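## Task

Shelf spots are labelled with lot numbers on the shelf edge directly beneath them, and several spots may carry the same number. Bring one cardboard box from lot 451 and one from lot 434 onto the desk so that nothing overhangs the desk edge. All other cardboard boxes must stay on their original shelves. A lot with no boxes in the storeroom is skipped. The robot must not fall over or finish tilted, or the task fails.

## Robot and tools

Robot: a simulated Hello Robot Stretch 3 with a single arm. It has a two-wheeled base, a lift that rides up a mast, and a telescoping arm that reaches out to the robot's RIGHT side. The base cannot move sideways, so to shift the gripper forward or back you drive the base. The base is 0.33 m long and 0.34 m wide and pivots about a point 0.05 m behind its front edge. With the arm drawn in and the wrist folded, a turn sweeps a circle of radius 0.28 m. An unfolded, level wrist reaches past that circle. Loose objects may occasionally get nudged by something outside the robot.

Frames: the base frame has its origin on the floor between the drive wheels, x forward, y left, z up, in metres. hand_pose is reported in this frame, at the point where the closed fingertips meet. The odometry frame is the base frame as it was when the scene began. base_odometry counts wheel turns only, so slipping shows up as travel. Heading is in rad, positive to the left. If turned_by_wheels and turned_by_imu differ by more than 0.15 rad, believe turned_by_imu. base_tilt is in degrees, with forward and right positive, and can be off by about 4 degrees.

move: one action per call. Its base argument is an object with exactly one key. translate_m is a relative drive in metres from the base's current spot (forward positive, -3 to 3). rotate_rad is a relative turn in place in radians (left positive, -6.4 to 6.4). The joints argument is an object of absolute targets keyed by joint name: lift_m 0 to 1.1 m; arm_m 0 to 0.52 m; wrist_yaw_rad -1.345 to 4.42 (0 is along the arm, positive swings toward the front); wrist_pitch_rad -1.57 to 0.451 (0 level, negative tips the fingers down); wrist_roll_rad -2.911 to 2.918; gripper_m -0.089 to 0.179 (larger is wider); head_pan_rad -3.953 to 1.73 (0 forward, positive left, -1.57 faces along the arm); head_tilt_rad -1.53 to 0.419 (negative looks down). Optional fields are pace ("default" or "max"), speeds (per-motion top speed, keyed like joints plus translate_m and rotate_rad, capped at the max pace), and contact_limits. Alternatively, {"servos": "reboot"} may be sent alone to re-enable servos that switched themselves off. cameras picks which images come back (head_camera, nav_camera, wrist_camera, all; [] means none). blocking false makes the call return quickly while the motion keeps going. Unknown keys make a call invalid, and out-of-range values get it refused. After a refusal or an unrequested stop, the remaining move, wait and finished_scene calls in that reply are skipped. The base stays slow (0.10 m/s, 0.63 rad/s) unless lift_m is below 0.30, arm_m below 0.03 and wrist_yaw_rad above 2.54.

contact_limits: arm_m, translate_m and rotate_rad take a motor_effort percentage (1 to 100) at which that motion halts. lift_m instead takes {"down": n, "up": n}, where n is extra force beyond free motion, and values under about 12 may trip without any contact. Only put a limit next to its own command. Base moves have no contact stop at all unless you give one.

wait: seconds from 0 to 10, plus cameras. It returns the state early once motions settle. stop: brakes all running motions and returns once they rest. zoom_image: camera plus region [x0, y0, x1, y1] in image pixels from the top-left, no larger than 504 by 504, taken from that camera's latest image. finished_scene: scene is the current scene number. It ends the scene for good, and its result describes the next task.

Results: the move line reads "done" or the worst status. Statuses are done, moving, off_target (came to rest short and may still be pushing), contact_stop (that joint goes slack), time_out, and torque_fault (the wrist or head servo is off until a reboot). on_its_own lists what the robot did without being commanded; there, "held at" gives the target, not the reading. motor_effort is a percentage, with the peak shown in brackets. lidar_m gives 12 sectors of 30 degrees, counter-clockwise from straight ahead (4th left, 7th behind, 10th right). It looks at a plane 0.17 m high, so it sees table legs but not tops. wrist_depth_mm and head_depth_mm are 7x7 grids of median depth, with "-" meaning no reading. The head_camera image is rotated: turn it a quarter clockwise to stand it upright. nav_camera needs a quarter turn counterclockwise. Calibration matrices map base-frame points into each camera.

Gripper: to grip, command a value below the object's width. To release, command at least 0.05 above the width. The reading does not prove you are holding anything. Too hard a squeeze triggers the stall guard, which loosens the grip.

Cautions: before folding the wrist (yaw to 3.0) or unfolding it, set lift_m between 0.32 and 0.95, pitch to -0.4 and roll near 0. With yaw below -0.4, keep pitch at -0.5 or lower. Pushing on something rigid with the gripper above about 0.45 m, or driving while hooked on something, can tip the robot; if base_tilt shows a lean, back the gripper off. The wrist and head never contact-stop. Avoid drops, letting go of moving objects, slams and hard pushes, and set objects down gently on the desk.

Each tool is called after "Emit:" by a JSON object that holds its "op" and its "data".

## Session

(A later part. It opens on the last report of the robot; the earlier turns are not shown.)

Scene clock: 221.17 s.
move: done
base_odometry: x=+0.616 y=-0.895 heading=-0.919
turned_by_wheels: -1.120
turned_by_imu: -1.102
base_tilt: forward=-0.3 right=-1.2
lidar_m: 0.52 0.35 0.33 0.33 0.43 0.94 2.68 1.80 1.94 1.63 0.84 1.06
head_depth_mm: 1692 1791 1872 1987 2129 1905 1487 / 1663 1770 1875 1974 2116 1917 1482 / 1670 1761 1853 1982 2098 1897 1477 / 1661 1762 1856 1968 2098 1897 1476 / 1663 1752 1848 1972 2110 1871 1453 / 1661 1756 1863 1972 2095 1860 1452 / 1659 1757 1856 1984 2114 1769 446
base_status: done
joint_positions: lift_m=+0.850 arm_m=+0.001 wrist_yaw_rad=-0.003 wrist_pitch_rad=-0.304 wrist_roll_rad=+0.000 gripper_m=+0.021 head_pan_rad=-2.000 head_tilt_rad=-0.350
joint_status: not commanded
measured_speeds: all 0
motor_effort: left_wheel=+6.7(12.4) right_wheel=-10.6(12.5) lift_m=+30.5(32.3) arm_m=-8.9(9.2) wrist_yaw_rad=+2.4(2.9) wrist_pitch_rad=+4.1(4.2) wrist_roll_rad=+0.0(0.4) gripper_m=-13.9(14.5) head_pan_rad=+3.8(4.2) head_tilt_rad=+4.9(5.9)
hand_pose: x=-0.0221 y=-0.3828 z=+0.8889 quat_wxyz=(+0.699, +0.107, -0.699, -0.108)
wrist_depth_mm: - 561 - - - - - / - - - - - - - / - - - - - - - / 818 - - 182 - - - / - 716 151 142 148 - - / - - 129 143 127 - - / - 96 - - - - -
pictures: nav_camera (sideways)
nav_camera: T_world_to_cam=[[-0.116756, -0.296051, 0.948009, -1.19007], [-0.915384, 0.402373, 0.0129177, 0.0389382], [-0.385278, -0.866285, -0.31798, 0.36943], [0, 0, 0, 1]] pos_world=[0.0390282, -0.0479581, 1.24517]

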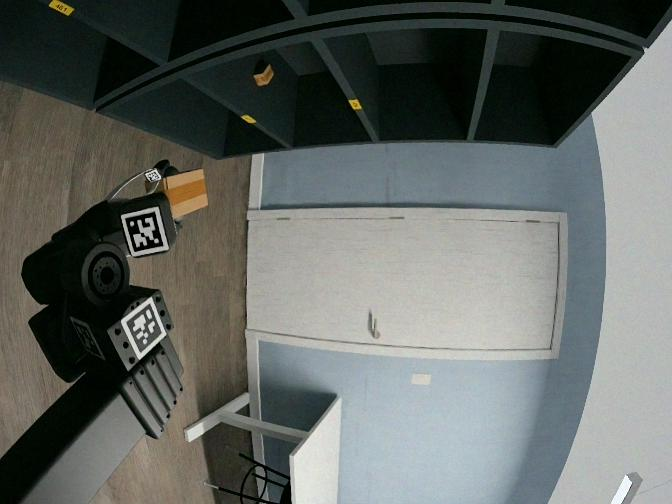

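Emit:
{"op": "move", "data": {"base": {"translate_m": -1.0}, "cameras": []}}

Emit:
{"op": "move", "data": {"base": {"translate_m": -0.53}, "joints": {"head_pan_rad": -1.57, "head_tilt_rad": -0.55}, "cameras": []}}

Emit:
{"op": "move", "data": {"base": {"rotate_rad": -0.45}, "cameras": ["head_camera","nav_camera"]}}

Scene clock: 241.57 s.
move: done
base_odometry: x=+0.009 y=-0.100 heading=-0.919
turned_by_wheels: +0.000
turned_by_imu: -0.001
base_tilt: forward=-0.3 right=-1.3
lidar_m: 1.17 0.79 0.74 0.75 0.96 2.76 1.73 1.31 1.10 1.56 1.88 1.53
head_depth_mm: 1321 1396 1485 1569 1225 991 1484 / 1319 1397 1481 1586 1214 981 1480 / 1328 1390 1476 1559 1203 975 1470 / 1322 1392 1476 1543 1191 968 1391 / 1314 1390 1481 1561 1657 1734 1460 / 1311 1380 1469 1562 1649 1729 1449 / 1300 1364 1450 1533 1647 1726 446
base_status: done
joint_positions: lift_m=+0.850 arm_m=+0.001 wrist_yaw_rad=-0.003 wrist_pitch_rad=-0.304 wrist_roll_rad=+0.000 gripper_m=+0.021 head_pan_rad=-2.000 head_tilt_rad=-0.350
joint_status: not commanded
measured_speeds: all 0
motor_effort: left_wheel=-1.1(9.4) right_wheel=-11.9(15.8) lift_m=+24.0(29.5) arm_m=-11.2(13.6) wrist_yaw_rad=+1.6(3.3) wrist_pitch_rad=+4.1(4.2) wrist_roll_rad=+0.2(0.3) gripper_m=-13.8(14.5) head_pan_rad=+2.9(4.2) head_tilt_rad=+3.0(5.1)
hand_pose: x=-0.0221 y=-0.3828 z=+0.8889 quat_wxyz=(+0.699, +0.107, -0.699, -0.108)
wrist_depth_mm: - - - - - - - / - - - - - - - / - - - - - - - / - - - 182 - - - / - - 156 142 148 - - / - - 128 143 127 - - / - - - - - - -

Scene clock: 248.00 s.
move: done
base_odometry: x=-0.312 y=+0.321 heading=-0.919
turned_by_wheels: +0.000
turned_by_imu: +0.001
base_tilt: forward=-0.2 right=-1.3
lidar_m: 1.50 1.02 0.95 0.97 1.24 2.28 2.11 0.87 0.68 0.95 1.71 1.99
head_depth_mm: 1071 1151 1239 1240 899 720 1318 / 1106 1195 1298 1230 887 743 1311 / 1153 1246 1368 1219 879 714 315 / 1204 1307 1426 1204 873 463 294 / 1258 1376 1512 1608 869 1482 1226 / 1301 1429 1570 1749 936 1516 1253 / 1371 1505 1683 1886 1909 1495 1243
base_status: done
joint_positions: lift_m=+0.850 arm_m=+0.001 wrist_yaw_rad=-0.003 wrist_pitch_rad=-0.304 wrist_roll_rad=+0.000 gripper_m=+0.021 head_pan_rad=-1.570 head_tilt_rad=-0.550
joint_status: all done
measured_speeds: all 0
motor_effort: left_wheel=-5.7(9.6) right_wheel=-5.3(14.8) lift_m=+25.5(25.8) arm_m=-10.9(12.2) wrist_yaw_rad=+1.2(3.2) wrist_pitch_rad=+4.1(4.2) wrist_roll_rad=-0.1(0.3) gripper_m=-14.1(14.6) head_pan_rad=-3.2(5.6) head_tilt_rad=-4.9(6.9)
hand_pose: x=-0.0221 y=-0.3828 z=+0.8889 quat_wxyz=(+0.699, +0.107, -0.699, -0.108)
wrist_depth_mm: - - - - - - - / - - - - - - - / - - - - - - - / - - - 182 181 - - / - - 155 142 144 - - / - - 128 143 128 - - / - - - - - - -

Scene clock: 249.83 s.
move: done
base_odometry: x=-0.312 y=+0.321 heading=-1.369
turned_by_wheels: -0.450
turned_by_imu: -0.443
base_tilt: forward=-0.3 right=-1.2
lidar_m: 1.99 1.38 0.99 0.95 0.98 1.33 2.28 1.93 0.87 0.68 0.96 1.83
head_depth_mm: 1096 1198 1323 1248 892 1419 1314 / 1101 1203 1320 1235 889 1202 1311 / 1096 1197 1312 1214 877 717 315 / 1092 1194 1314 1200 872 464 295 / 1093 1192 1312 1197 870 751 1249 / 1088 1183 1298 1182 862 1386 1254 / 1084 1185 1303 1167 855 1233 1221
base_status: done
joint_positions: lift_m=+0.850 arm_m=+0.001 wrist_yaw_rad=-0.002 wrist_pitch_rad=-0.304 wrist_roll_rad=+0.000 gripper_m=+0.021 head_pan_rad=-1.570 head_tilt_rad=-0.550
joint_status: not commanded
measured_speeds: all 0
motor_effort: left_wheel=+7.6(11.6) right_wheel=-9.9(14.2) lift_m=+25.4(26.1) arm_m=-11.1(12.1) wrist_yaw_rad=+1.0(2.7) wrist_pitch_rad=+4.0(4.1) wrist_roll_rad=+0.1(0.3) gripper_m=-14.3(14.4) head_pan_rad=-2.5(3.7) head_tilt_rad=-4.0(5.4)
hand_pose: x=-0.0220 y=-0.3828 z=+0.8889 quat_wxyz=(+0.699, +0.107, -0.699, -0.108)
wrist_depth_mm: - - - - - - - / - - - - - - - / - - - - - - - / - - - 182 182 - - / - - 151 142 144 - - / - - 128 143 127 - - / - - - - - - -
pictures: head_camera (sideways), nav_camera (sideways)
head_camera: T_world_to_cam=[[-0.0466548, 0.477005, -0.877661, 1.15768], [0.997498, -0.0244734, -0.0663263, 0.0798432], [-0.0531174, -0.87856, -0.47467, 0.573683], [0, 0, 0, 1]] pos_world=[0.00484049, -0.0462509, 1.29366]
nav_camera: T_world_to_cam=[[0.0173299, -0.500139, 0.865771, -1.08358], [-0.999793, -0.0179311, 0.00965411, 0.0437531], [0.0106958, -0.865759, -0.500346, 0.604361], [0, 0, 0, 1]] pos_world=[0.0560582, -0.0179251, 1.2401]

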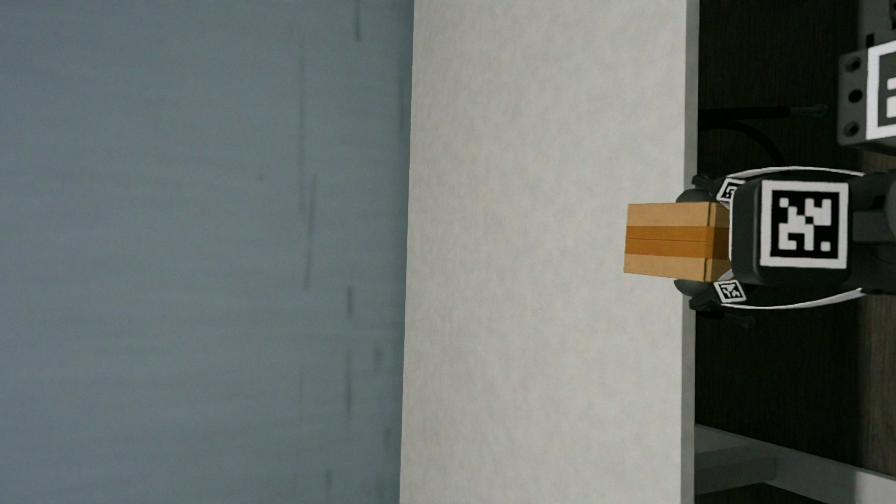

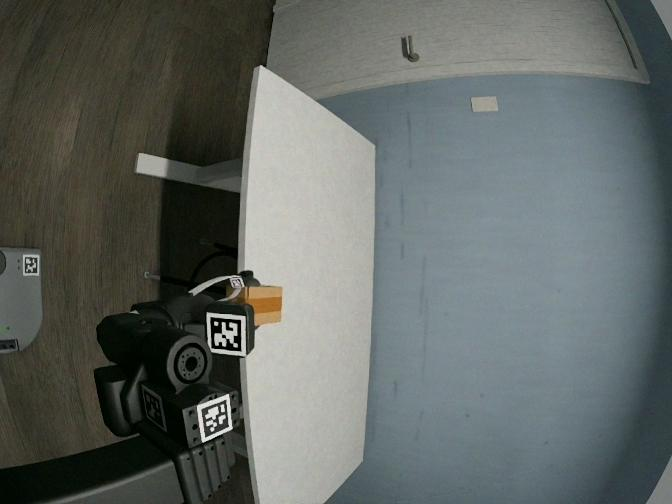

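Emit:
{"op": "move", "data": {"joints": {"arm_m": 0.27, "lift_m": 0.75}, "cameras": ["wrist_camera"]}}

Emit:
{"op": "move", "data": {"joints": {"lift_m": 0.67}, "speeds": {"lift_m": 0.025}, "contact_limits": {"lift_m": {"down": 13}}, "cameras": ["wrist_camera"]}}

Scene clock: 261.67 s.
move: done
base_odometry: x=-0.312 y=+0.321 heading=-1.369
turned_by_wheels: +0.000
turned_by_imu: +0.000
base_tilt: forward=-0.3 right=-1.3
lidar_m: 1.99 1.38 1.00 0.95 0.98 1.33 2.28 1.93 0.87 0.68 0.96 1.82
head_depth_mm: 1104 1205 1330 1240 891 1422 346 / 1104 1199 1316 1226 889 410 343 / 1096 1200 1320 1216 790 473 1271 / 1094 1196 1315 1205 591 508 1240 / 1091 1183 1314 1195 869 1399 1256 / 1088 1186 1307 1188 862 1385 1256 / 1089 1179 1300 1166 854 1231 1224
base_status: not commanded
joint_positions: lift_m=+0.750 arm_m=+0.270 wrist_yaw_rad=-0.002 wrist_pitch_rad=-0.305 wrist_roll_rad=+0.000 gripper_m=+0.021 head_pan_rad=-1.570 head_tilt_rad=-0.550
joint_status: all done
measured_speeds: all 0
motor_effort: left_wheel=+7.5(8.4) right_wheel=-10.2(10.9) lift_m=+28.3(29.5) arm_m=+12.8(15.1) wrist_yaw_rad=+1.4(2.9) wrist_pitch_rad=+4.2(4.2) wrist_roll_rad=-0.1(0.3) gripper_m=-13.7(14.4) head_pan_rad=-2.6(3.3) head_tilt_rad=-3.0(4.7)
hand_pose: x=-0.0220 y=-0.6522 z=+0.7888 quat_wxyz=(+0.699, +0.107, -0.699, -0.108)
wrist_depth_mm: - - - - - - - / - - - - - - - / - - - - - - - / - - - 182 181 - - / - - 152 142 144 - - / - - 128 143 127 - - / - - - 152 - - -
wrist_camera: T_world_to_cam=[[-0.999083, -0.0372218, -0.0211609, -0.0229136], [0.000437986, 0.485312, -0.874341, 1.03876], [0.0428142, -0.873548, -0.484851, -0.0201567], [0, 0, 0, 1]] pos_world=[-0.0224845, -0.522582, 0.89797]

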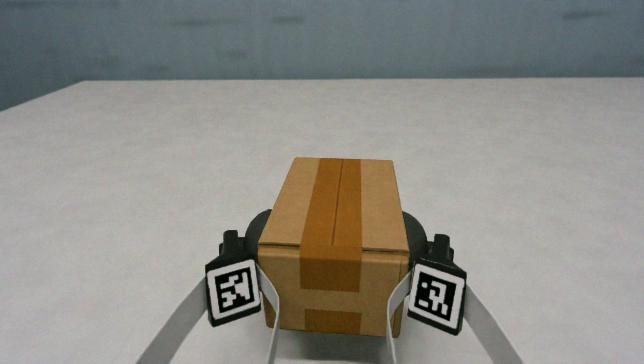

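Scene clock: 265.27 s.
move: done
base_odometry: x=-0.312 y=+0.321 heading=-1.369
turned_by_wheels: +0.000
turned_by_imu: +0.000
base_tilt: forward=-0.4 right=-1.1
lidar_m: 1.99 1.38 0.99 0.95 0.98 1.33 2.27 1.93 0.87 0.68 0.96 1.83
head_depth_mm: 1100 1207 1325 1248 897 1439 1283 / 1099 1201 1327 1234 887 741 406 / 1105 1204 1324 1213 884 514 1207 / 1098 1198 1312 1207 801 533 1233 / 1092 1195 1310 1195 864 1397 1262 / 1088 1189 1305 1181 862 1394 1257 / 1084 1183 1299 1170 858 1238 1222
base_status: not commanded
joint_positions: lift_m=+0.670 arm_m=+0.270 wrist_yaw_rad=-0.002 wrist_pitch_rad=-0.190 wrist_roll_rad=+0.000 gripper_m=+0.021 head_pan_rad=-1.570 head_tilt_rad=-0.550
joint_status: all done
measured_speeds: all 0
on_its_own: wrist_pitch_rad is at rest, and its effort (-17.0) is outside its rest range (-8 to +12)
motor_effort: left_wheel=+7.2(8.1) right_wheel=-9.3(11.1) lift_m=+14.0(30.0) arm_m=+7.8(13.2) wrist_yaw_rad=+0.8(3.1) wrist_pitch_rad=-17.0(17.4) wrist_roll_rad=-0.1(0.3) gripper_m=-13.5(14.5) head_pan_rad=-1.8(3.0) head_tilt_rad=-2.5(3.9)
contact_limits: lift_m down 13 (down: maximum 72; up: maximum 65)
hand_pose: x=-0.0220 y=-0.6620 z=+0.7366 quat_wxyz=(+0.704, +0.067, -0.704, -0.068)
wrist_depth_mm: - - - - - - - / - - - - - - - / - - - - - - - / - - - 162 162 - - / - - 135 132 133 - - / - - 128 138 127 - - / - - - - - - -
wrist_camera: T_world_to_cam=[[-0.999083, -0.0395112, -0.0164833, -0.0293539], [0.00013926, 0.382019, -0.924154, 0.966227], [0.0428114, -0.923309, -0.381664, -0.162976], [0, 0, 0, 1]] pos_world=[-0.0224844, -0.520754, 0.830257]

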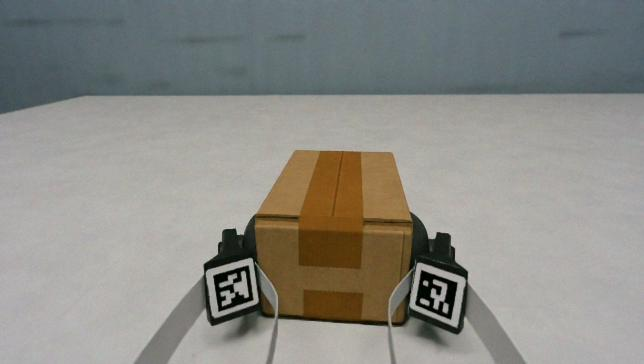

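Emit:
{"op": "move", "data": {"joints": {"lift_m": 0.698}, "cameras": ["wrist_camera"]}}

Emit:
{"op": "move", "data": {"joints": {"gripper_m": 0.179}, "cameras": []}}

Emit:
{"op": "move", "data": {"joints": {"arm_m": 0.0}, "cameras": []}}

Emit:
{"op": "move", "data": {"joints": {"lift_m": 0.75, "wrist_pitch_rad": -0.4, "gripper_m": 0.04}, "cameras": ["head_camera"]}}

Scene clock: 273.73 s.
move: done
base_odometry: x=-0.312 y=+0.321 heading=-1.369
turned_by_wheels: +0.000
turned_by_imu: +0.000
base_tilt: forward=-0.5 right=-1.3
lidar_m: 1.99 1.38 0.99 0.95 0.98 1.33 2.28 1.92 0.88 0.68 0.95 1.82
head_depth_mm: 1104 1206 1330 1239 892 1429 1282 / 1103 1197 1314 1232 887 509 370 / 1095 1197 1318 1224 878 491 1237 / 1093 1194 1323 1203 799 520 1236 / 1093 1186 1310 1191 868 1393 1255 / 1091 1190 1301 1179 860 1388 1253 / 1088 1184 1301 1169 853 1231 1221
base_status: not commanded
joint_positions: lift_m=+0.698 arm_m=+0.270 wrist_yaw_rad=-0.002 wrist_pitch_rad=-0.280 wrist_roll_rad=+0.000 gripper_m=+0.021 head_pan_rad=-1.570 head_tilt_rad=-0.550
joint_status: all done
measured_speeds: all 0
motor_effort: left_wheel=+6.3(7.5) right_wheel=-7.0(9.0) lift_m=+30.1(31.4) arm_m=+1.8(3.3) wrist_yaw_rad=+0.8(2.5) wrist_pitch_rad=-0.4(17.0) wrist_roll_rad=+0.0(0.3) gripper_m=-14.3(14.3) head_pan_rad=-1.4(2.6) head_tilt_rad=-1.9(2.8)
hand_pose: x=-0.0220 y=-0.6545 z=+0.7426 quat_wxyz=(+0.700, +0.098, -0.700, -0.100)
wrist_depth_mm: - - - - - - - / - - - - - - - / - - - - - - - / - - - 164 165 - - / - - 135 132 138 - - / - - 128 140 127 - - / - - - - - - -
wrist_camera: T_world_to_cam=[[-0.999083, -0.0377727, -0.0201624, -0.0250801], [0.000338655, 0.46391, -0.885882, 0.994088], [0.0428157, -0.885076, -0.463472, -0.067948], [0, 0, 0, 1]] pos_world=[-0.0224845, -0.522254, 0.848647]

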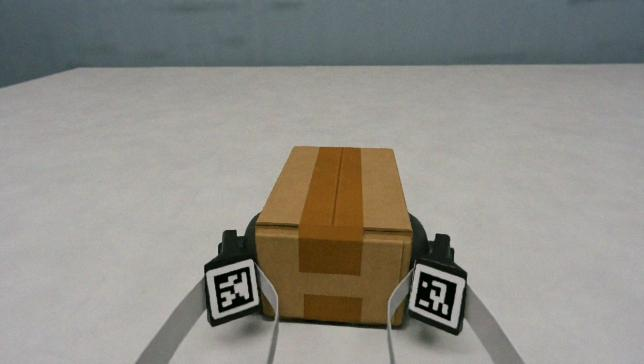

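Scene clock: 275.87 s.
move: done
base_odometry: x=-0.312 y=+0.321 heading=-1.369
turned_by_wheels: +0.000
turned_by_imu: +0.000
base_tilt: forward=-0.3 right=-1.3
lidar_m: 1.99 1.38 0.99 0.95 0.99 1.33 2.28 1.93 0.87 0.68 0.95 1.83
head_depth_mm: 1101 1204 1327 1243 896 1430 1289 / 1100 1202 1319 1232 887 720 371 / 1093 1196 1312 1216 879 492 1239 / 1096 1192 1309 1207 831 519 1231 / 1091 1190 1313 1191 870 1402 1250 / 1089 1178 1303 1178 864 1384 1250 / 1085 1190 1295 1167 856 1230 1218
base_status: not commanded
joint_positions: lift_m=+0.698 arm_m=+0.270 wrist_yaw_rad=-0.002 wrist_pitch_rad=-0.293 wrist_roll_rad=+0.000 gripper_m=+0.179 head_pan_rad=-1.570 head_tilt_rad=-0.550
joint_status: all done
measured_speeds: all 0
motor_effort: left_wheel=+6.6(7.0) right_wheel=-7.9(9.3) lift_m=+30.1(31.0) arm_m=-1.2(2.0) wrist_yaw_rad=+2.0(3.2) wrist_pitch_rad=+1.9(2.1) wrist_roll_rad=+0.1(0.3) gripper_m=+0.6(84.7) head_pan_rad=-2.0(2.3) head_tilt_rad=-1.9(2.1)
hand_pose: x=-0.0220 y=-0.6533 z=+0.7396 quat_wxyz=(+0.700, +0.103, -0.699, -0.104)
wrist_depth_mm: - - - - - - - / - - - - - - - / - - - - - - - / - - - 159 158 - - / - 143 - 131 - - - / - 126 - 140 138 - - / - - - - - - 105

Scene clock: 279.07 s.
move: done
base_odometry: x=-0.312 y=+0.321 heading=-1.369
turned_by_wheels: +0.000
turned_by_imu: +0.000
base_tilt: forward=-0.2 right=-1.2
lidar_m: 2.00 1.38 1.00 0.95 0.99 1.33 2.28 1.93 0.88 0.68 0.95 1.82
head_depth_mm: 1098 1204 1330 1236 895 1428 1285 / 1102 1198 1319 1229 887 1206 1246 / 1101 1199 1326 1212 881 1411 1235 / 1093 1193 1308 1204 831 1033 1231 / 1092 1193 1302 1188 869 1392 1249 / 1086 1181 1305 1182 863 1385 1253 / 1094 1183 1302 1166 853 1232 1210
base_status: not commanded
joint_positions: lift_m=+0.698 arm_m=+0.001 wrist_yaw_rad=-0.002 wrist_pitch_rad=-0.294 wrist_roll_rad=+0.000 gripper_m=+0.179 head_pan_rad=-1.570 head_tilt_rad=-0.550
joint_status: all done
measured_speeds: all 0
motor_effort: left_wheel=+6.6(7.2) right_wheel=-8.3(8.9) lift_m=+29.0(30.4) arm_m=-12.6(14.8) wrist_yaw_rad=+1.2(2.8) wrist_pitch_rad=+2.0(2.2) wrist_roll_rad=+0.0(0.5) gripper_m=+0.8(1.2) head_pan_rad=-1.7(2.1) head_tilt_rad=-0.6(2.1)
hand_pose: x=-0.0220 y=-0.3838 z=+0.7394 quat_wxyz=(+0.700, +0.103, -0.699, -0.105)
wrist_depth_mm: - - - - - - - / - - - 373 - - - / - - - - - - - / - - - - - - - / - 793 - - - - - / 123 139 - - - - - / 915 943 996 956 958 941 105

Scene clock: 281.00 s.
move: done
base_odometry: x=-0.312 y=+0.321 heading=-1.369
turned_by_wheels: +0.000
turned_by_imu: +0.000
base_tilt: forward=-0.3 right=-1.2
lidar_m: 1.99 1.38 1.00 0.95 0.98 1.33 2.28 1.93 0.87 0.68 0.95 1.82
head_depth_mm: 1101 1198 1321 1245 895 1423 1280 / 1100 1201 1323 1226 888 1209 1270 / 1100 1197 1313 1218 880 1415 1241 / 1088 1193 1305 1202 830 1037 523 / 1090 1189 1314 1192 868 1391 1257 / 1083 1185 1306 1184 863 1393 1258 / 1083 1181 1301 1166 857 1238 1217
base_status: not commanded
joint_positions: lift_m=+0.750 arm_m=+0.001 wrist_yaw_rad=-0.002 wrist_pitch_rad=-0.413 wrist_roll_rad=+0.000 gripper_m=+0.040 head_pan_rad=-1.570 head_tilt_rad=-0.550
joint_status: all done
measured_speeds: all 0
motor_effort: left_wheel=+6.6(7.2) right_wheel=-8.3(9.1) lift_m=+29.1(32.8) arm_m=-10.8(12.5) wrist_yaw_rad=+1.1(2.6) wrist_pitch_rad=+2.0(3.8) wrist_roll_rad=-0.1(0.3) gripper_m=+0.1(82.8) head_pan_rad=-1.2(2.1) head_tilt_rad=-0.6(1.7)
hand_pose: x=-0.0220 y=-0.3706 z=+0.7639 quat_wxyz=(+0.692, +0.144, -0.692, -0.146)
wrist_depth_mm: - - - - - - - / - - - 380 - - - / - - - - - - - / - - - - - - - / - - - - 165 - - / - - 125 - 127 - - / 938 936 887 922 886 925 919
pictures: head_camera (sideways)
head_camera: T_world_to_cam=[[-0.0466548, 0.477005, -0.877661, 1.15768], [0.997498, -0.0244734, -0.0663263, 0.0798432], [-0.0531174, -0.87856, -0.47467, 0.573683], [0, 0, 0, 1]] pos_world=[0.00484049, -0.0462509, 1.29366]

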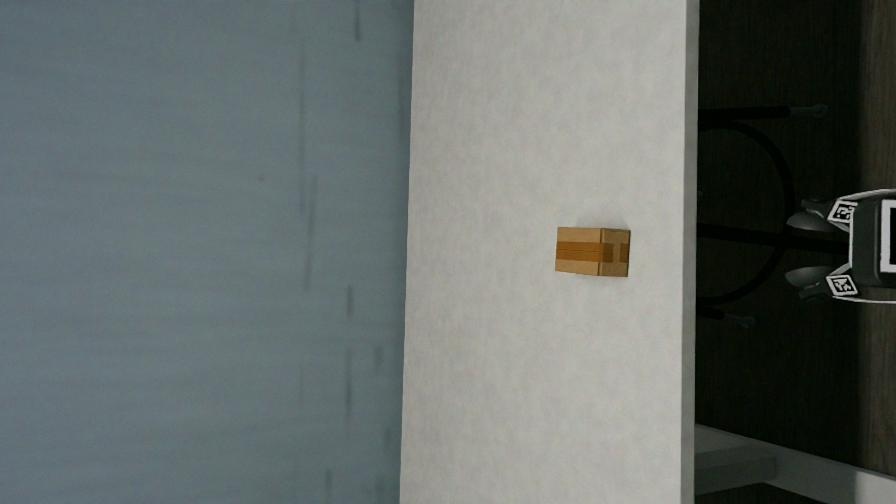

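Emit:
{"op": "move", "data": {"joints": {"wrist_yaw_rad": 3.0}, "cameras": [], "pace": "max"}}

Emit:
{"op": "move", "data": {"joints": {"lift_m": 0.28, "head_pan_rad": -3.14, "head_tilt_rad": -0.25}, "base": {"rotate_rad": -0.307}, "pace": "max", "cameras": ["nav_camera"]}}

Emit:
{"op": "move", "data": {"base": {"translate_m": -1.8}, "joints": {"head_pan_rad": 1.2}, "pace": "max", "cameras": ["nav_camera"]}}

Scene clock: 306.27 s.
move: done
base_odometry: x=-0.312 y=+0.321 heading=-1.369
turned_by_wheels: +0.000
turned_by_imu: +0.000
base_tilt: forward=-0.4 right=-1.2
lidar_m: 1.99 1.39 1.00 0.95 0.98 1.33 2.28 1.93 0.87 0.68 0.95 1.83
head_depth_mm: 1108 1211 1322 1243 896 1426 1283 / 1099 1205 1326 1230 888 1204 1272 / 1100 1200 1316 1219 883 1417 1266 / 1096 1199 1316 1203 830 1035 1239 / 1091 1189 1318 1201 868 1393 1254 / 1091 1187 1301 1178 862 1392 1254 / 1086 1184 1300 1170 854 1232 1215
base_status: not commanded
joint_positions: lift_m=+0.750 arm_m=+0.001 wrist_yaw_rad=+2.997 wrist_pitch_rad=-0.413 wrist_roll_rad=+0.000 gripper_m=+0.040 head_pan_rad=-1.570 head_tilt_rad=-0.550
joint_status: all done
measured_speeds: all 0
motor_effort: left_wheel=+6.9(7.1) right_wheel=-7.3(8.8) lift_m=+24.9(27.1) arm_m=-6.1(8.8) wrist_yaw_rad=+2.0(5.9) wrist_pitch_rad=+2.0(2.0) wrist_roll_rad=+0.0(0.3) gripper_m=+0.3(0.8) head_pan_rad=-0.4(1.6) head_tilt_rad=+0.4(1.1)
hand_pose: x=+0.0112 y=+0.0772 z=+0.7639 quat_wxyz=(+0.195, +0.700, +0.095, +0.680)
wrist_depth_mm: - 137 - - - - - / - 147 - - - - - / - 161 - - - - - / - 186 - - - - - / - - 202 - - - - / - - 127 - 129 - - / 943 969 259 916 914 921 913

Scene clock: 310.20 s.
move: done
base_odometry: x=-0.312 y=+0.321 heading=-1.675
turned_by_wheels: -0.307
turned_by_imu: -0.302
base_tilt: forward=-0.4 right=-1.2
lidar_m: 2.18 1.99 1.15 0.96 0.96 1.07 2.29 2.28 1.21 0.68 0.95 1.49
head_depth_mm: 2306 2447 1399 1413 1429 1444 1462 / 2292 2407 2519 2622 2750 2110 1628 / 2219 2301 2405 2541 2600 2192 1635 / 2147 2242 2310 2412 2514 2153 1626 / 2057 2138 2214 2306 2439 2137 1613 / 1983 2049 2130 2213 2283 2148 1605 / 1911 1989 2061 2145 2235 2128 1605
base_status: done
joint_positions: lift_m=+0.280 arm_m=+0.001 wrist_yaw_rad=+2.997 wrist_pitch_rad=-0.415 wrist_roll_rad=+0.000 gripper_m=+0.040 head_pan_rad=-3.140 head_tilt_rad=-0.250
joint_status: all done
measured_speeds: all 0
motor_effort: left_wheel=+7.0(11.9) right_wheel=-9.1(13.6) lift_m=+25.0(25.8) arm_m=-4.4(6.5) wrist_yaw_rad=+1.2(3.4) wrist_pitch_rad=+2.2(2.3) wrist_roll_rad=+0.1(0.3) gripper_m=+0.6(0.9) head_pan_rad=+3.4(4.7) head_tilt_rad=-2.7(9.2)
hand_pose: x=+0.0111 y=+0.0769 z=+0.2934 quat_wxyz=(+0.195, +0.700, +0.095, +0.680)
wrist_depth_mm: 138 137 - - - - - / 796 148 - - - - - / 842 161 862 899 877 883 868 / 722 186 658 708 703 697 693 / 602 579 203 568 569 575 581 / 510 505 127 300 130 496 493 / 432 281 257 270 421 431 430
pictures: nav_camera (sideways)
nav_camera: T_world_to_cam=[[-0.221335, -0.0172842, 0.975045, -1.22473], [-0.014746, 0.999788, 0.0143754, 0.0315702], [-0.975086, -0.0111962, -0.221543, 0.247468], [0, 0, 0, 1]] pos_world=[-0.0293079, -0.0499613, 1.24854]

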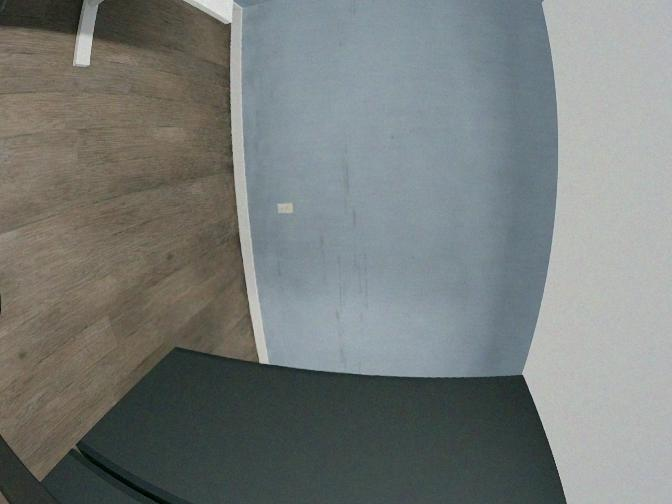

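Scene clock: 317.63 s.
move: done
base_odometry: x=-0.125 y=+2.111 heading=-1.675
turned_by_wheels: +0.000
turned_by_imu: -0.001
base_tilt: forward=-0.2 right=-1.2
lidar_m: 3.37 0.88 0.58 0.78 1.33 0.71 0.59 0.59 0.66 1.07 1.90 1.66
head_depth_mm: 579 615 655 702 753 811 878 / 516 545 576 610 649 692 740 / 495 513 531 555 579 606 640 / 554 572 591 610 630 652 677 / 634 654 680 705 733 765 794 / 735 764 800 835 873 919 960 / 1692 1737 1808 1864 1932 1970 1599
base_status: done
joint_positions: lift_m=+0.280 arm_m=+0.001 wrist_yaw_rad=+2.997 wrist_pitch_rad=-0.415 wrist_roll_rad=+0.000 gripper_m=+0.040 head_pan_rad=+1.200 head_tilt_rad=-0.251
joint_status: all done
measured_speeds: all 0
motor_effort: left_wheel=-3.4(13.6) right_wheel=-6.4(15.0) lift_m=+27.2(30.5) arm_m=-1.5(4.9) wrist_yaw_rad=+1.7(3.4) wrist_pitch_rad=+2.2(2.4) wrist_roll_rad=-0.1(0.3) gripper_m=+0.3(1.0) head_pan_rad=-3.0(5.2) head_tilt_rad=+1.2(3.0)
hand_pose: x=+0.0111 y=+0.0770 z=+0.2934 quat_wxyz=(+0.195, +0.700, +0.096, +0.680)
wrist_depth_mm: - 137 - - - 538 - / - 147 - - - 585 - / 923 162 852 901 - - 817 / 730 186 664 723 701 708 697 / 598 574 202 564 564 584 570 / 511 513 126 299 129 493 495 / 439 281 258 269 421 430 429
pictures: nav_camera (sideways)
nav_camera: T_world_to_cam=[[0.0647632, 0.21352, 0.97479, -1.22616], [0.936764, -0.349668, 0.0143551, 0.0257668], [0.343917, 0.912218, -0.222664, 0.240978], [0, 0, 0, 1]] pos_world=[-0.027604, 0.0509949, 1.24853]

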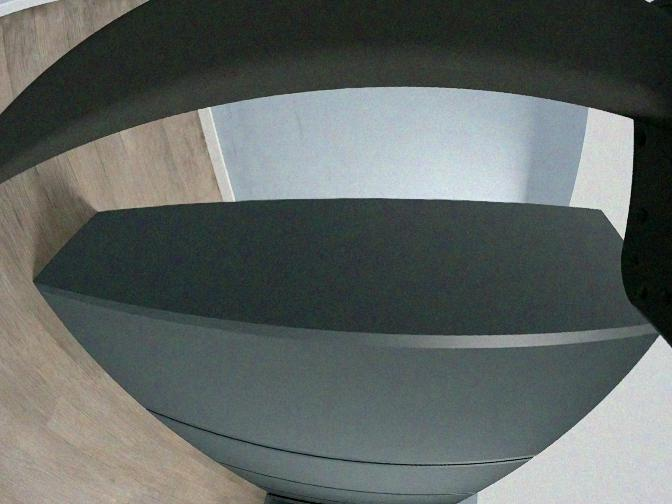

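Emit:
{"op": "move", "data": {"base": {"rotate_rad": 1.875}, "joints": {"head_pan_rad": -0.6}, "pace": "max", "cameras": ["nav_camera"]}}

Scene clock: 326.50 s.
move: done
base_odometry: x=-0.125 y=+2.111 heading=+0.199
turned_by_wheels: +1.875
turned_by_imu: +1.837
base_tilt: forward=-0.3 right=-1.2
lidar_m: 1.85 0.87 0.62 0.59 0.60 0.80 1.90 1.66 1.93 1.81 0.58 0.59
head_depth_mm: 526 556 591 630 674 721 780 / 486 506 526 557 591 629 672 / 528 543 558 574 590 609 630 / 601 619 638 659 682 702 727 / 692 718 746 773 804 835 869 / 1721 1773 1848 1930 2014 2025 1548 / 1642 1701 1754 1821 1893 1930 1603
base_status: done
joint_positions: lift_m=+0.280 arm_m=+0.001 wrist_yaw_rad=+2.997 wrist_pitch_rad=-0.415 wrist_roll_rad=+0.000 gripper_m=+0.040 head_pan_rad=-0.607 head_tilt_rad=-0.251
joint_status: all done
measured_speeds: all 0
motor_effort: left_wheel=-6.1(15.5) right_wheel=+9.1(14.5) lift_m=+24.6(31.2) arm_m=-12.5(13.5) wrist_yaw_rad=+0.2(2.9) wrist_pitch_rad=+2.2(2.3) wrist_roll_rad=-0.3(0.4) gripper_m=+0.3(0.8) head_pan_rad=+3.7(4.9) head_tilt_rad=+5.5(5.5)
hand_pose: x=+0.0111 y=+0.0770 z=+0.2934 quat_wxyz=(+0.195, +0.700, +0.096, +0.680)
wrist_depth_mm: 527 137 566 582 610 624 - / 576 148 609 625 - - - / 627 162 170 - - - 785 / - 182 192 691 707 705 691 / 601 578 202 569 557 575 579 / 515 511 126 300 129 491 494 / 435 280 259 269 422 436 430
pictures: nav_camera (sideways)
nav_camera: T_world_to_cam=[[0.192463, -0.112869, 0.974792, -1.22694], [-0.558933, -0.829089, 0.0143579, 0.0348979], [0.806568, -0.547606, -0.222655, 0.238121], [0, 0, 0, 1]] pos_world=[0.0635869, 0.0208462, 1.24853]

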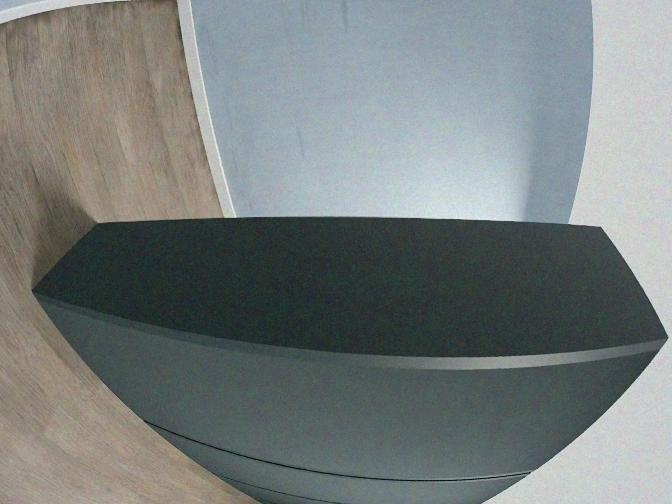

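Emit:
{"op": "move", "data": {"base": {"translate_m": 1.3}, "joints": {"head_pan_rad": -1.9}, "pace": "max", "cameras": ["nav_camera","head_camera"]}}

Emit:
{"op": "zoom_image", "data": {"camera": "head_camera", "region": [300, 0, 800, 500]}}

Scene clock: 338.40 s.
move: done
base_odometry: x=+1.150 y=+2.369 heading=+0.199
turned_by_wheels: +0.000
turned_by_imu: +0.001
base_tilt: forward=-0.3 right=-1.3
lidar_m: 0.56 0.57 0.68 0.64 0.66 0.87 2.18 0.58 0.61 2.22 0.83 0.59
head_depth_mm: 1188 769 1243 1264 831 1199 983 / 1271 1314 1383 1426 886 1308 975 / 1228 1272 1326 1369 1427 1306 1046 / 1191 1224 1268 1306 1393 1402 1496 / 2247 2070 2127 2168 2064 1939 1565 / 2757 2897 2911 3000 2791 2115 1602 / 2807 3582 3716 3897 3168 2123 1618
base_status: done
joint_positions: lift_m=+0.280 arm_m=+0.001 wrist_yaw_rad=+2.997 wrist_pitch_rad=-0.415 wrist_roll_rad=+0.000 gripper_m=+0.040 head_pan_rad=-1.900 head_tilt_rad=-0.250
joint_status: all done
measured_speeds: all 0
motor_effort: left_wheel=-0.7(11.2) right_wheel=+9.1(16.9) lift_m=+29.1(31.4) arm_m=-12.1(13.1) wrist_yaw_rad=+2.9(2.9) wrist_pitch_rad=+2.3(2.3) wrist_roll_rad=-0.1(0.4) gripper_m=-0.1(0.9) head_pan_rad=+3.1(7.1) head_tilt_rad=+4.0(5.9)
hand_pose: x=+0.0110 y=+0.0770 z=+0.2934 quat_wxyz=(+0.195, +0.700, +0.096, +0.680)
wrist_depth_mm: 565 137 615 625 - - 651 / 618 147 - - - 756 - / - 161 170 - - 802 - / 706 182 219 706 701 711 641 / 604 578 202 572 565 580 583 / 511 514 126 301 129 497 493 / 435 280 257 270 421 433 430
pictures: head_camera (sideways), nav_camera (sideways)
head_camera: T_world_to_cam=[[0.0194092, 0.200185, -0.979566, 1.29035], [0.929861, -0.363642, -0.0558898, 0.0667282], [-0.3674, -0.909775, -0.193202, 0.209302], [0, 0, 0, 1]] pos_world=[-0.0101951, -0.0436254, 1.30815]
nav_camera: T_world_to_cam=[[-0.0554021, -0.215006, 0.97504, -1.22573], [-0.950586, 0.310128, 0.0143738, 0.0372865], [-0.305478, -0.926063, -0.221564, 0.243434], [0, 0, 0, 1]] pos_world=[0.0418995, -0.0496686, 1.24854]

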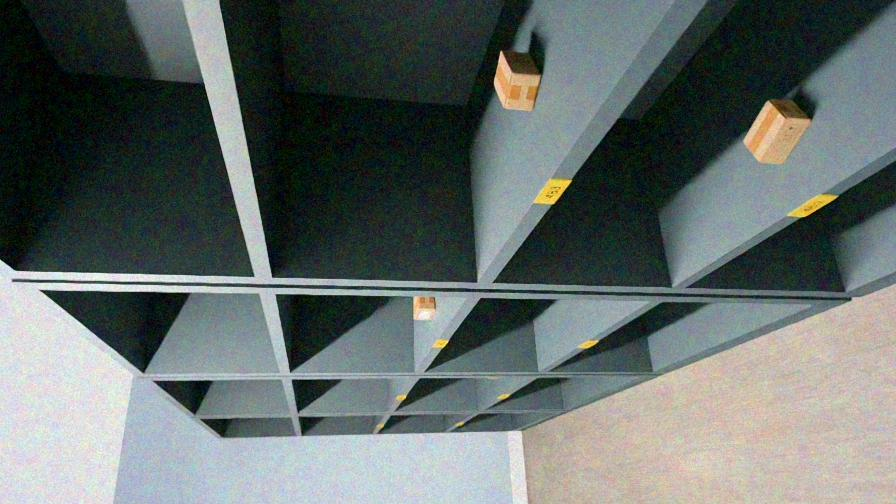

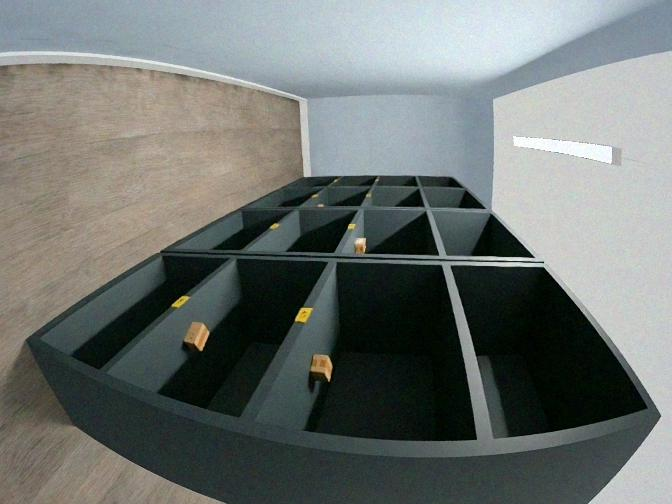

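Scaled by 1.008 (camera's finer frame: 1280x720).

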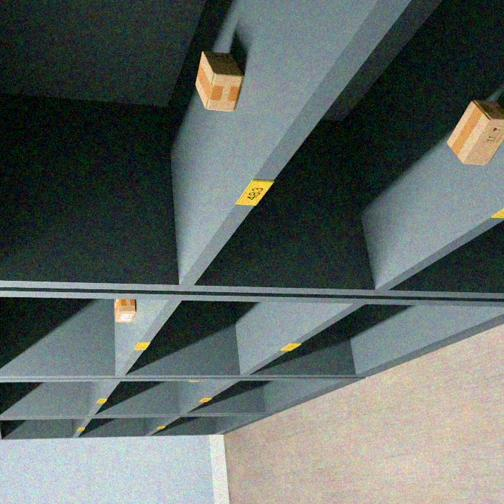

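Labels: zoom on each.

Emit:
{"op": "zoom_image", "data": {"camera": "head_camera", "region": [760, 170, 860, 240]}}

Emit:
{"op": "zoom_image", "data": {"camera": "head_camera", "region": [380, 290, 620, 440]}}

Emit:
{"op": "zoom_image", "data": {"camera": "head_camera", "region": [410, 325, 470, 365]}}

Scaled by 5.040 (camera's finer frame: 1280x720).

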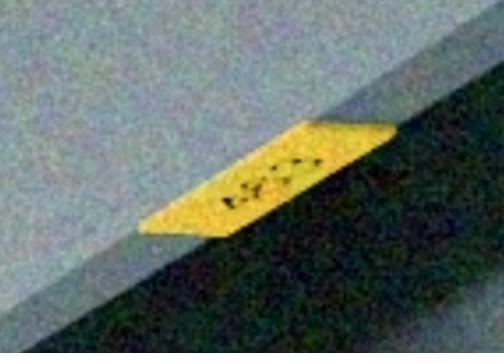

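Scaled by 2.100 (camera's finer frame: 1280x720).

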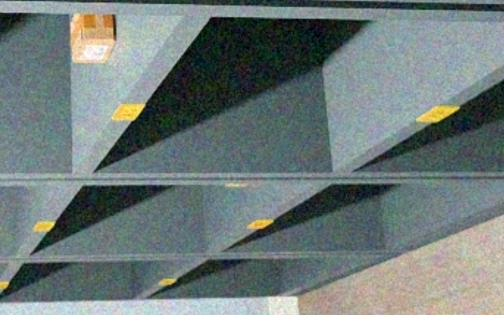

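Scaled by 8.400 (camera's finer frame: 1280x720).

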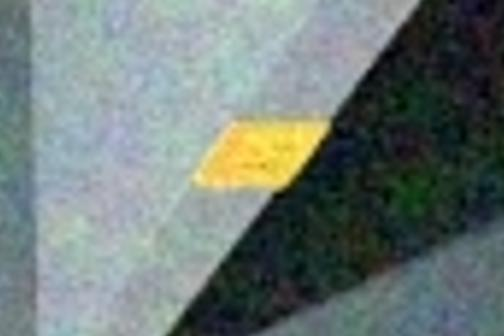

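Emit:
{"op": "move", "data": {"base": {"rotate_rad": -1.57}, "joints": {"head_pan_rad": -1.3}, "pace": "max", "cameras": []}}

Emit:
{"op": "move", "data": {"base": {"translate_m": 1.2}, "pace": "max", "cameras": ["head_camera","nav_camera"]}}

Emit:
{"op": "zoom_image", "data": {"camera": "head_camera", "region": [300, 0, 800, 500]}}

Scene clock: 361.33 s.
move: done
base_odometry: x=+1.150 y=+2.369 heading=-1.371
turned_by_wheels: -1.570
turned_by_imu: -1.540
base_tilt: forward=-0.4 right=-1.2
lidar_m: 2.22 0.82 0.58 0.56 0.58 0.68 0.65 0.66 0.90 2.30 0.58 1.25
head_depth_mm: 2607 2831 2911 2989 3081 2200 1654 / 2650 2863 2941 3080 3099 2204 1633 / 2680 2921 3038 3139 3204 2162 1631 / 2684 3034 3077 3185 3070 2164 1618 / 2739 3119 3217 3231 3194 2145 1625 / 724 746 770 798 828 859 896 / 591 604 620 638 657 675 701
base_status: done
joint_positions: lift_m=+0.280 arm_m=+0.001 wrist_yaw_rad=+2.997 wrist_pitch_rad=-0.415 wrist_roll_rad=+0.000 gripper_m=+0.040 head_pan_rad=-1.296 head_tilt_rad=-0.250
joint_status: all done
measured_speeds: all 0
motor_effort: left_wheel=+6.5(14.7) right_wheel=-8.2(15.4) lift_m=+28.2(29.8) arm_m=-12.0(13.6) wrist_yaw_rad=+1.9(2.8) wrist_pitch_rad=+2.1(2.4) wrist_roll_rad=+0.1(0.3) gripper_m=+0.3(0.8) head_pan_rad=-2.8(5.9) head_tilt_rad=+2.4(3.4)
hand_pose: x=+0.0110 y=+0.0770 z=+0.2934 quat_wxyz=(+0.195, +0.700, +0.096, +0.680)
wrist_depth_mm: 513 137 531 547 - - - / 537 148 - - - - - / - 161 170 - - - - / - 181 189 676 683 698 696 / 602 578 201 566 562 578 566 / 512 510 127 301 129 492 495 / 435 281 257 269 424 432 428

Scene clock: 366.70 s.
move: done
base_odometry: x=+1.388 y=+1.193 heading=-1.371
turned_by_wheels: +0.000
turned_by_imu: +0.001
base_tilt: forward=-0.4 right=-1.2
lidar_m: 1.97 0.86 0.61 0.59 0.60 0.81 1.83 0.89 0.91 0.42 0.44 1.08
head_depth_mm: 708 468 775 799 809 545 423 / 443 476 784 821 818 542 435 / 345 359 374 392 435 484 444 / 373 375 396 410 415 439 455 / 363 377 392 408 425 444 461 / 805 512 880 917 788 527 924 / 824 522 902 941 783 525 926
base_status: done
joint_positions: lift_m=+0.280 arm_m=+0.001 wrist_yaw_rad=+2.998 wrist_pitch_rad=-0.415 wrist_roll_rad=+0.000 gripper_m=+0.040 head_pan_rad=-1.300 head_tilt_rad=-0.250
joint_status: not commanded
measured_speeds: all 0
motor_effort: left_wheel=+0.1(15.2) right_wheel=+3.3(13.5) lift_m=+27.4(29.3) arm_m=-10.9(13.0) wrist_yaw_rad=+2.7(3.0) wrist_pitch_rad=+2.2(2.4) wrist_roll_rad=-0.1(0.4) gripper_m=+0.6(1.1) head_pan_rad=-3.0(4.0) head_tilt_rad=+0.8(2.9)
hand_pose: x=+0.0110 y=+0.0770 z=+0.2934 quat_wxyz=(+0.195, +0.700, +0.096, +0.680)
wrist_depth_mm: 532 137 - - - - - / - 147 - - - - - / - 160 170 - - - - / - 182 191 681 703 705 702 / 604 579 203 569 562 579 573 / 513 509 127 301 130 494 488 / 434 281 258 269 422 436 429
pictures: head_camera (sideways), nav_camera (sideways)
head_camera: T_world_to_cam=[[-0.0969607, 0.176196, -0.979568, 1.29107], [0.972846, 0.224601, -0.0558963, 0.0664313], [0.210163, -0.958389, -0.193189, 0.205759], [0, 0, 0, 1]] pos_world=[0.0173123, -0.0452037, 1.30815]
nav_camera: T_world_to_cam=[[0.0756173, -0.208748, 0.975042, -1.22653], [-0.959741, -0.280519, 0.0143741, 0.0373452], [0.270517, -0.936874, -0.221556, 0.23991], [0, 0, 0, 1]] pos_world=[0.0636891, -0.0207944, 1.24854]

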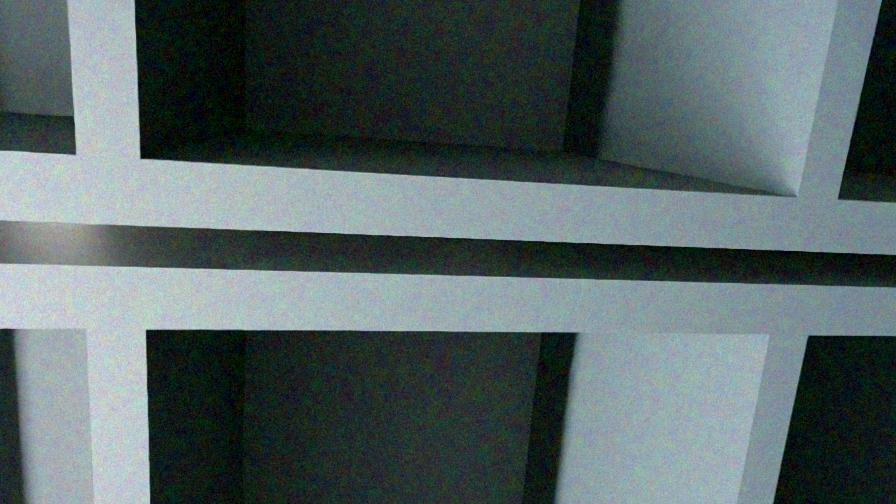

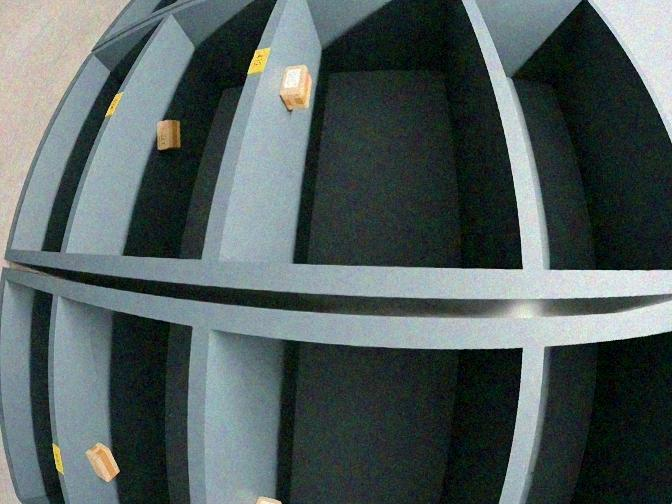

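Scaled by 1.008 (camera's finer frame: 1280x720).

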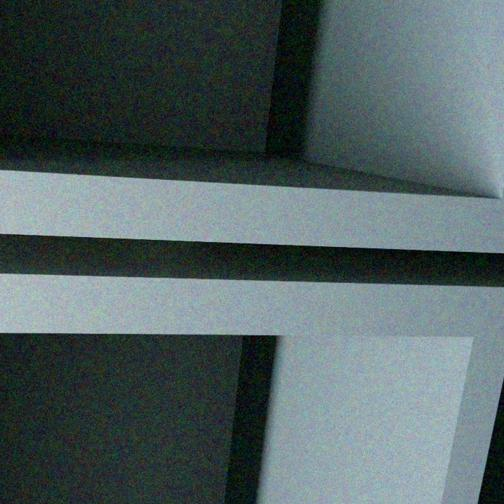

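Emit:
{"op": "zoom_image", "data": {"camera": "nav_camera", "region": [90, 30, 330, 170]}}

Emit:
{"op": "move", "data": {"joints": {"head_pan_rad": -0.5, "head_tilt_rad": -0.25}, "cameras": ["head_camera"]}}

Emit:
{"op": "zoom_image", "data": {"camera": "head_camera", "region": [380, 0, 680, 300]}}

Scaled by 2.100 (camera's finer frame: 792x594).

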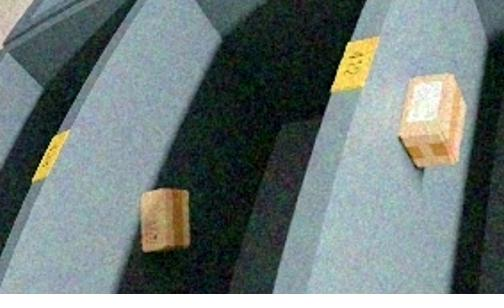

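Scene clock: 374.53 s.
move: done
base_odometry: x=+1.388 y=+1.193 heading=-1.371
turned_by_wheels: +0.000
turned_by_imu: +0.000
base_tilt: forward=-0.4 right=-1.3
lidar_m: 1.97 0.86 0.61 0.59 0.61 0.82 1.83 0.88 0.91 0.42 0.44 1.07
head_depth_mm: 1012 542 1039 1060 824 571 978 / 1095 655 1173 1211 752 635 919 / 1044 1041 1137 1184 810 1237 968 / 983 1001 1062 1115 1022 1195 1000 / 942 969 1018 1061 1102 1151 1210 / 1470 1797 1857 1863 1907 1841 1552 / 2419 1767 2513 2620 2478 2033 1598
base_status: not commanded
joint_positions: lift_m=+0.280 arm_m=+0.001 wrist_yaw_rad=+2.998 wrist_pitch_rad=-0.415 wrist_roll_rad=+0.000 gripper_m=+0.040 head_pan_rad=-0.482 head_tilt_rad=-0.250
joint_status: all done
measured_speeds: all 0
motor_effort: left_wheel=-0.8(1.0) right_wheel=+3.9(4.6) lift_m=+26.5(27.3) arm_m=-9.0(9.8) wrist_yaw_rad=+1.6(3.1) wrist_pitch_rad=+2.2(2.3) wrist_roll_rad=-0.1(0.3) gripper_m=+0.2(1.0) head_pan_rad=+0.0(6.3) head_tilt_rad=-0.5(4.6)
hand_pose: x=+0.0110 y=+0.0770 z=+0.2934 quat_wxyz=(+0.195, +0.700, +0.096, +0.680)
wrist_depth_mm: 523 137 - - - - - / - 147 - - - - - / - 161 170 - - - - / - 182 192 688 704 699 695 / 606 580 203 572 563 576 574 / 515 510 127 302 129 498 494 / 433 281 257 270 426 433 430
pictures: head_camera (sideways)
head_camera: T_world_to_cam=[[-0.194856, 0.0497562, -0.979569, 1.29166], [0.501344, 0.863442, -0.0558698, 0.0692733], [0.843021, -0.501988, -0.193192, 0.201898], [0, 0, 0, 1]] pos_world=[0.0467543, -0.0227314, 1.30815]

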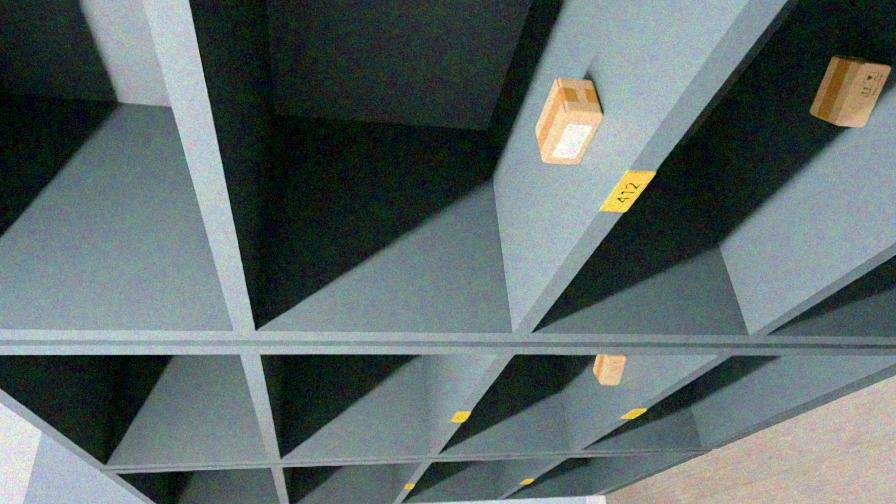

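Scaled by 1.680 (camera's finer frame: 1280x720).

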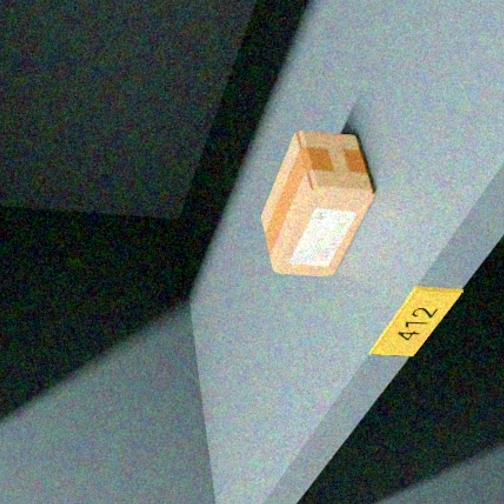

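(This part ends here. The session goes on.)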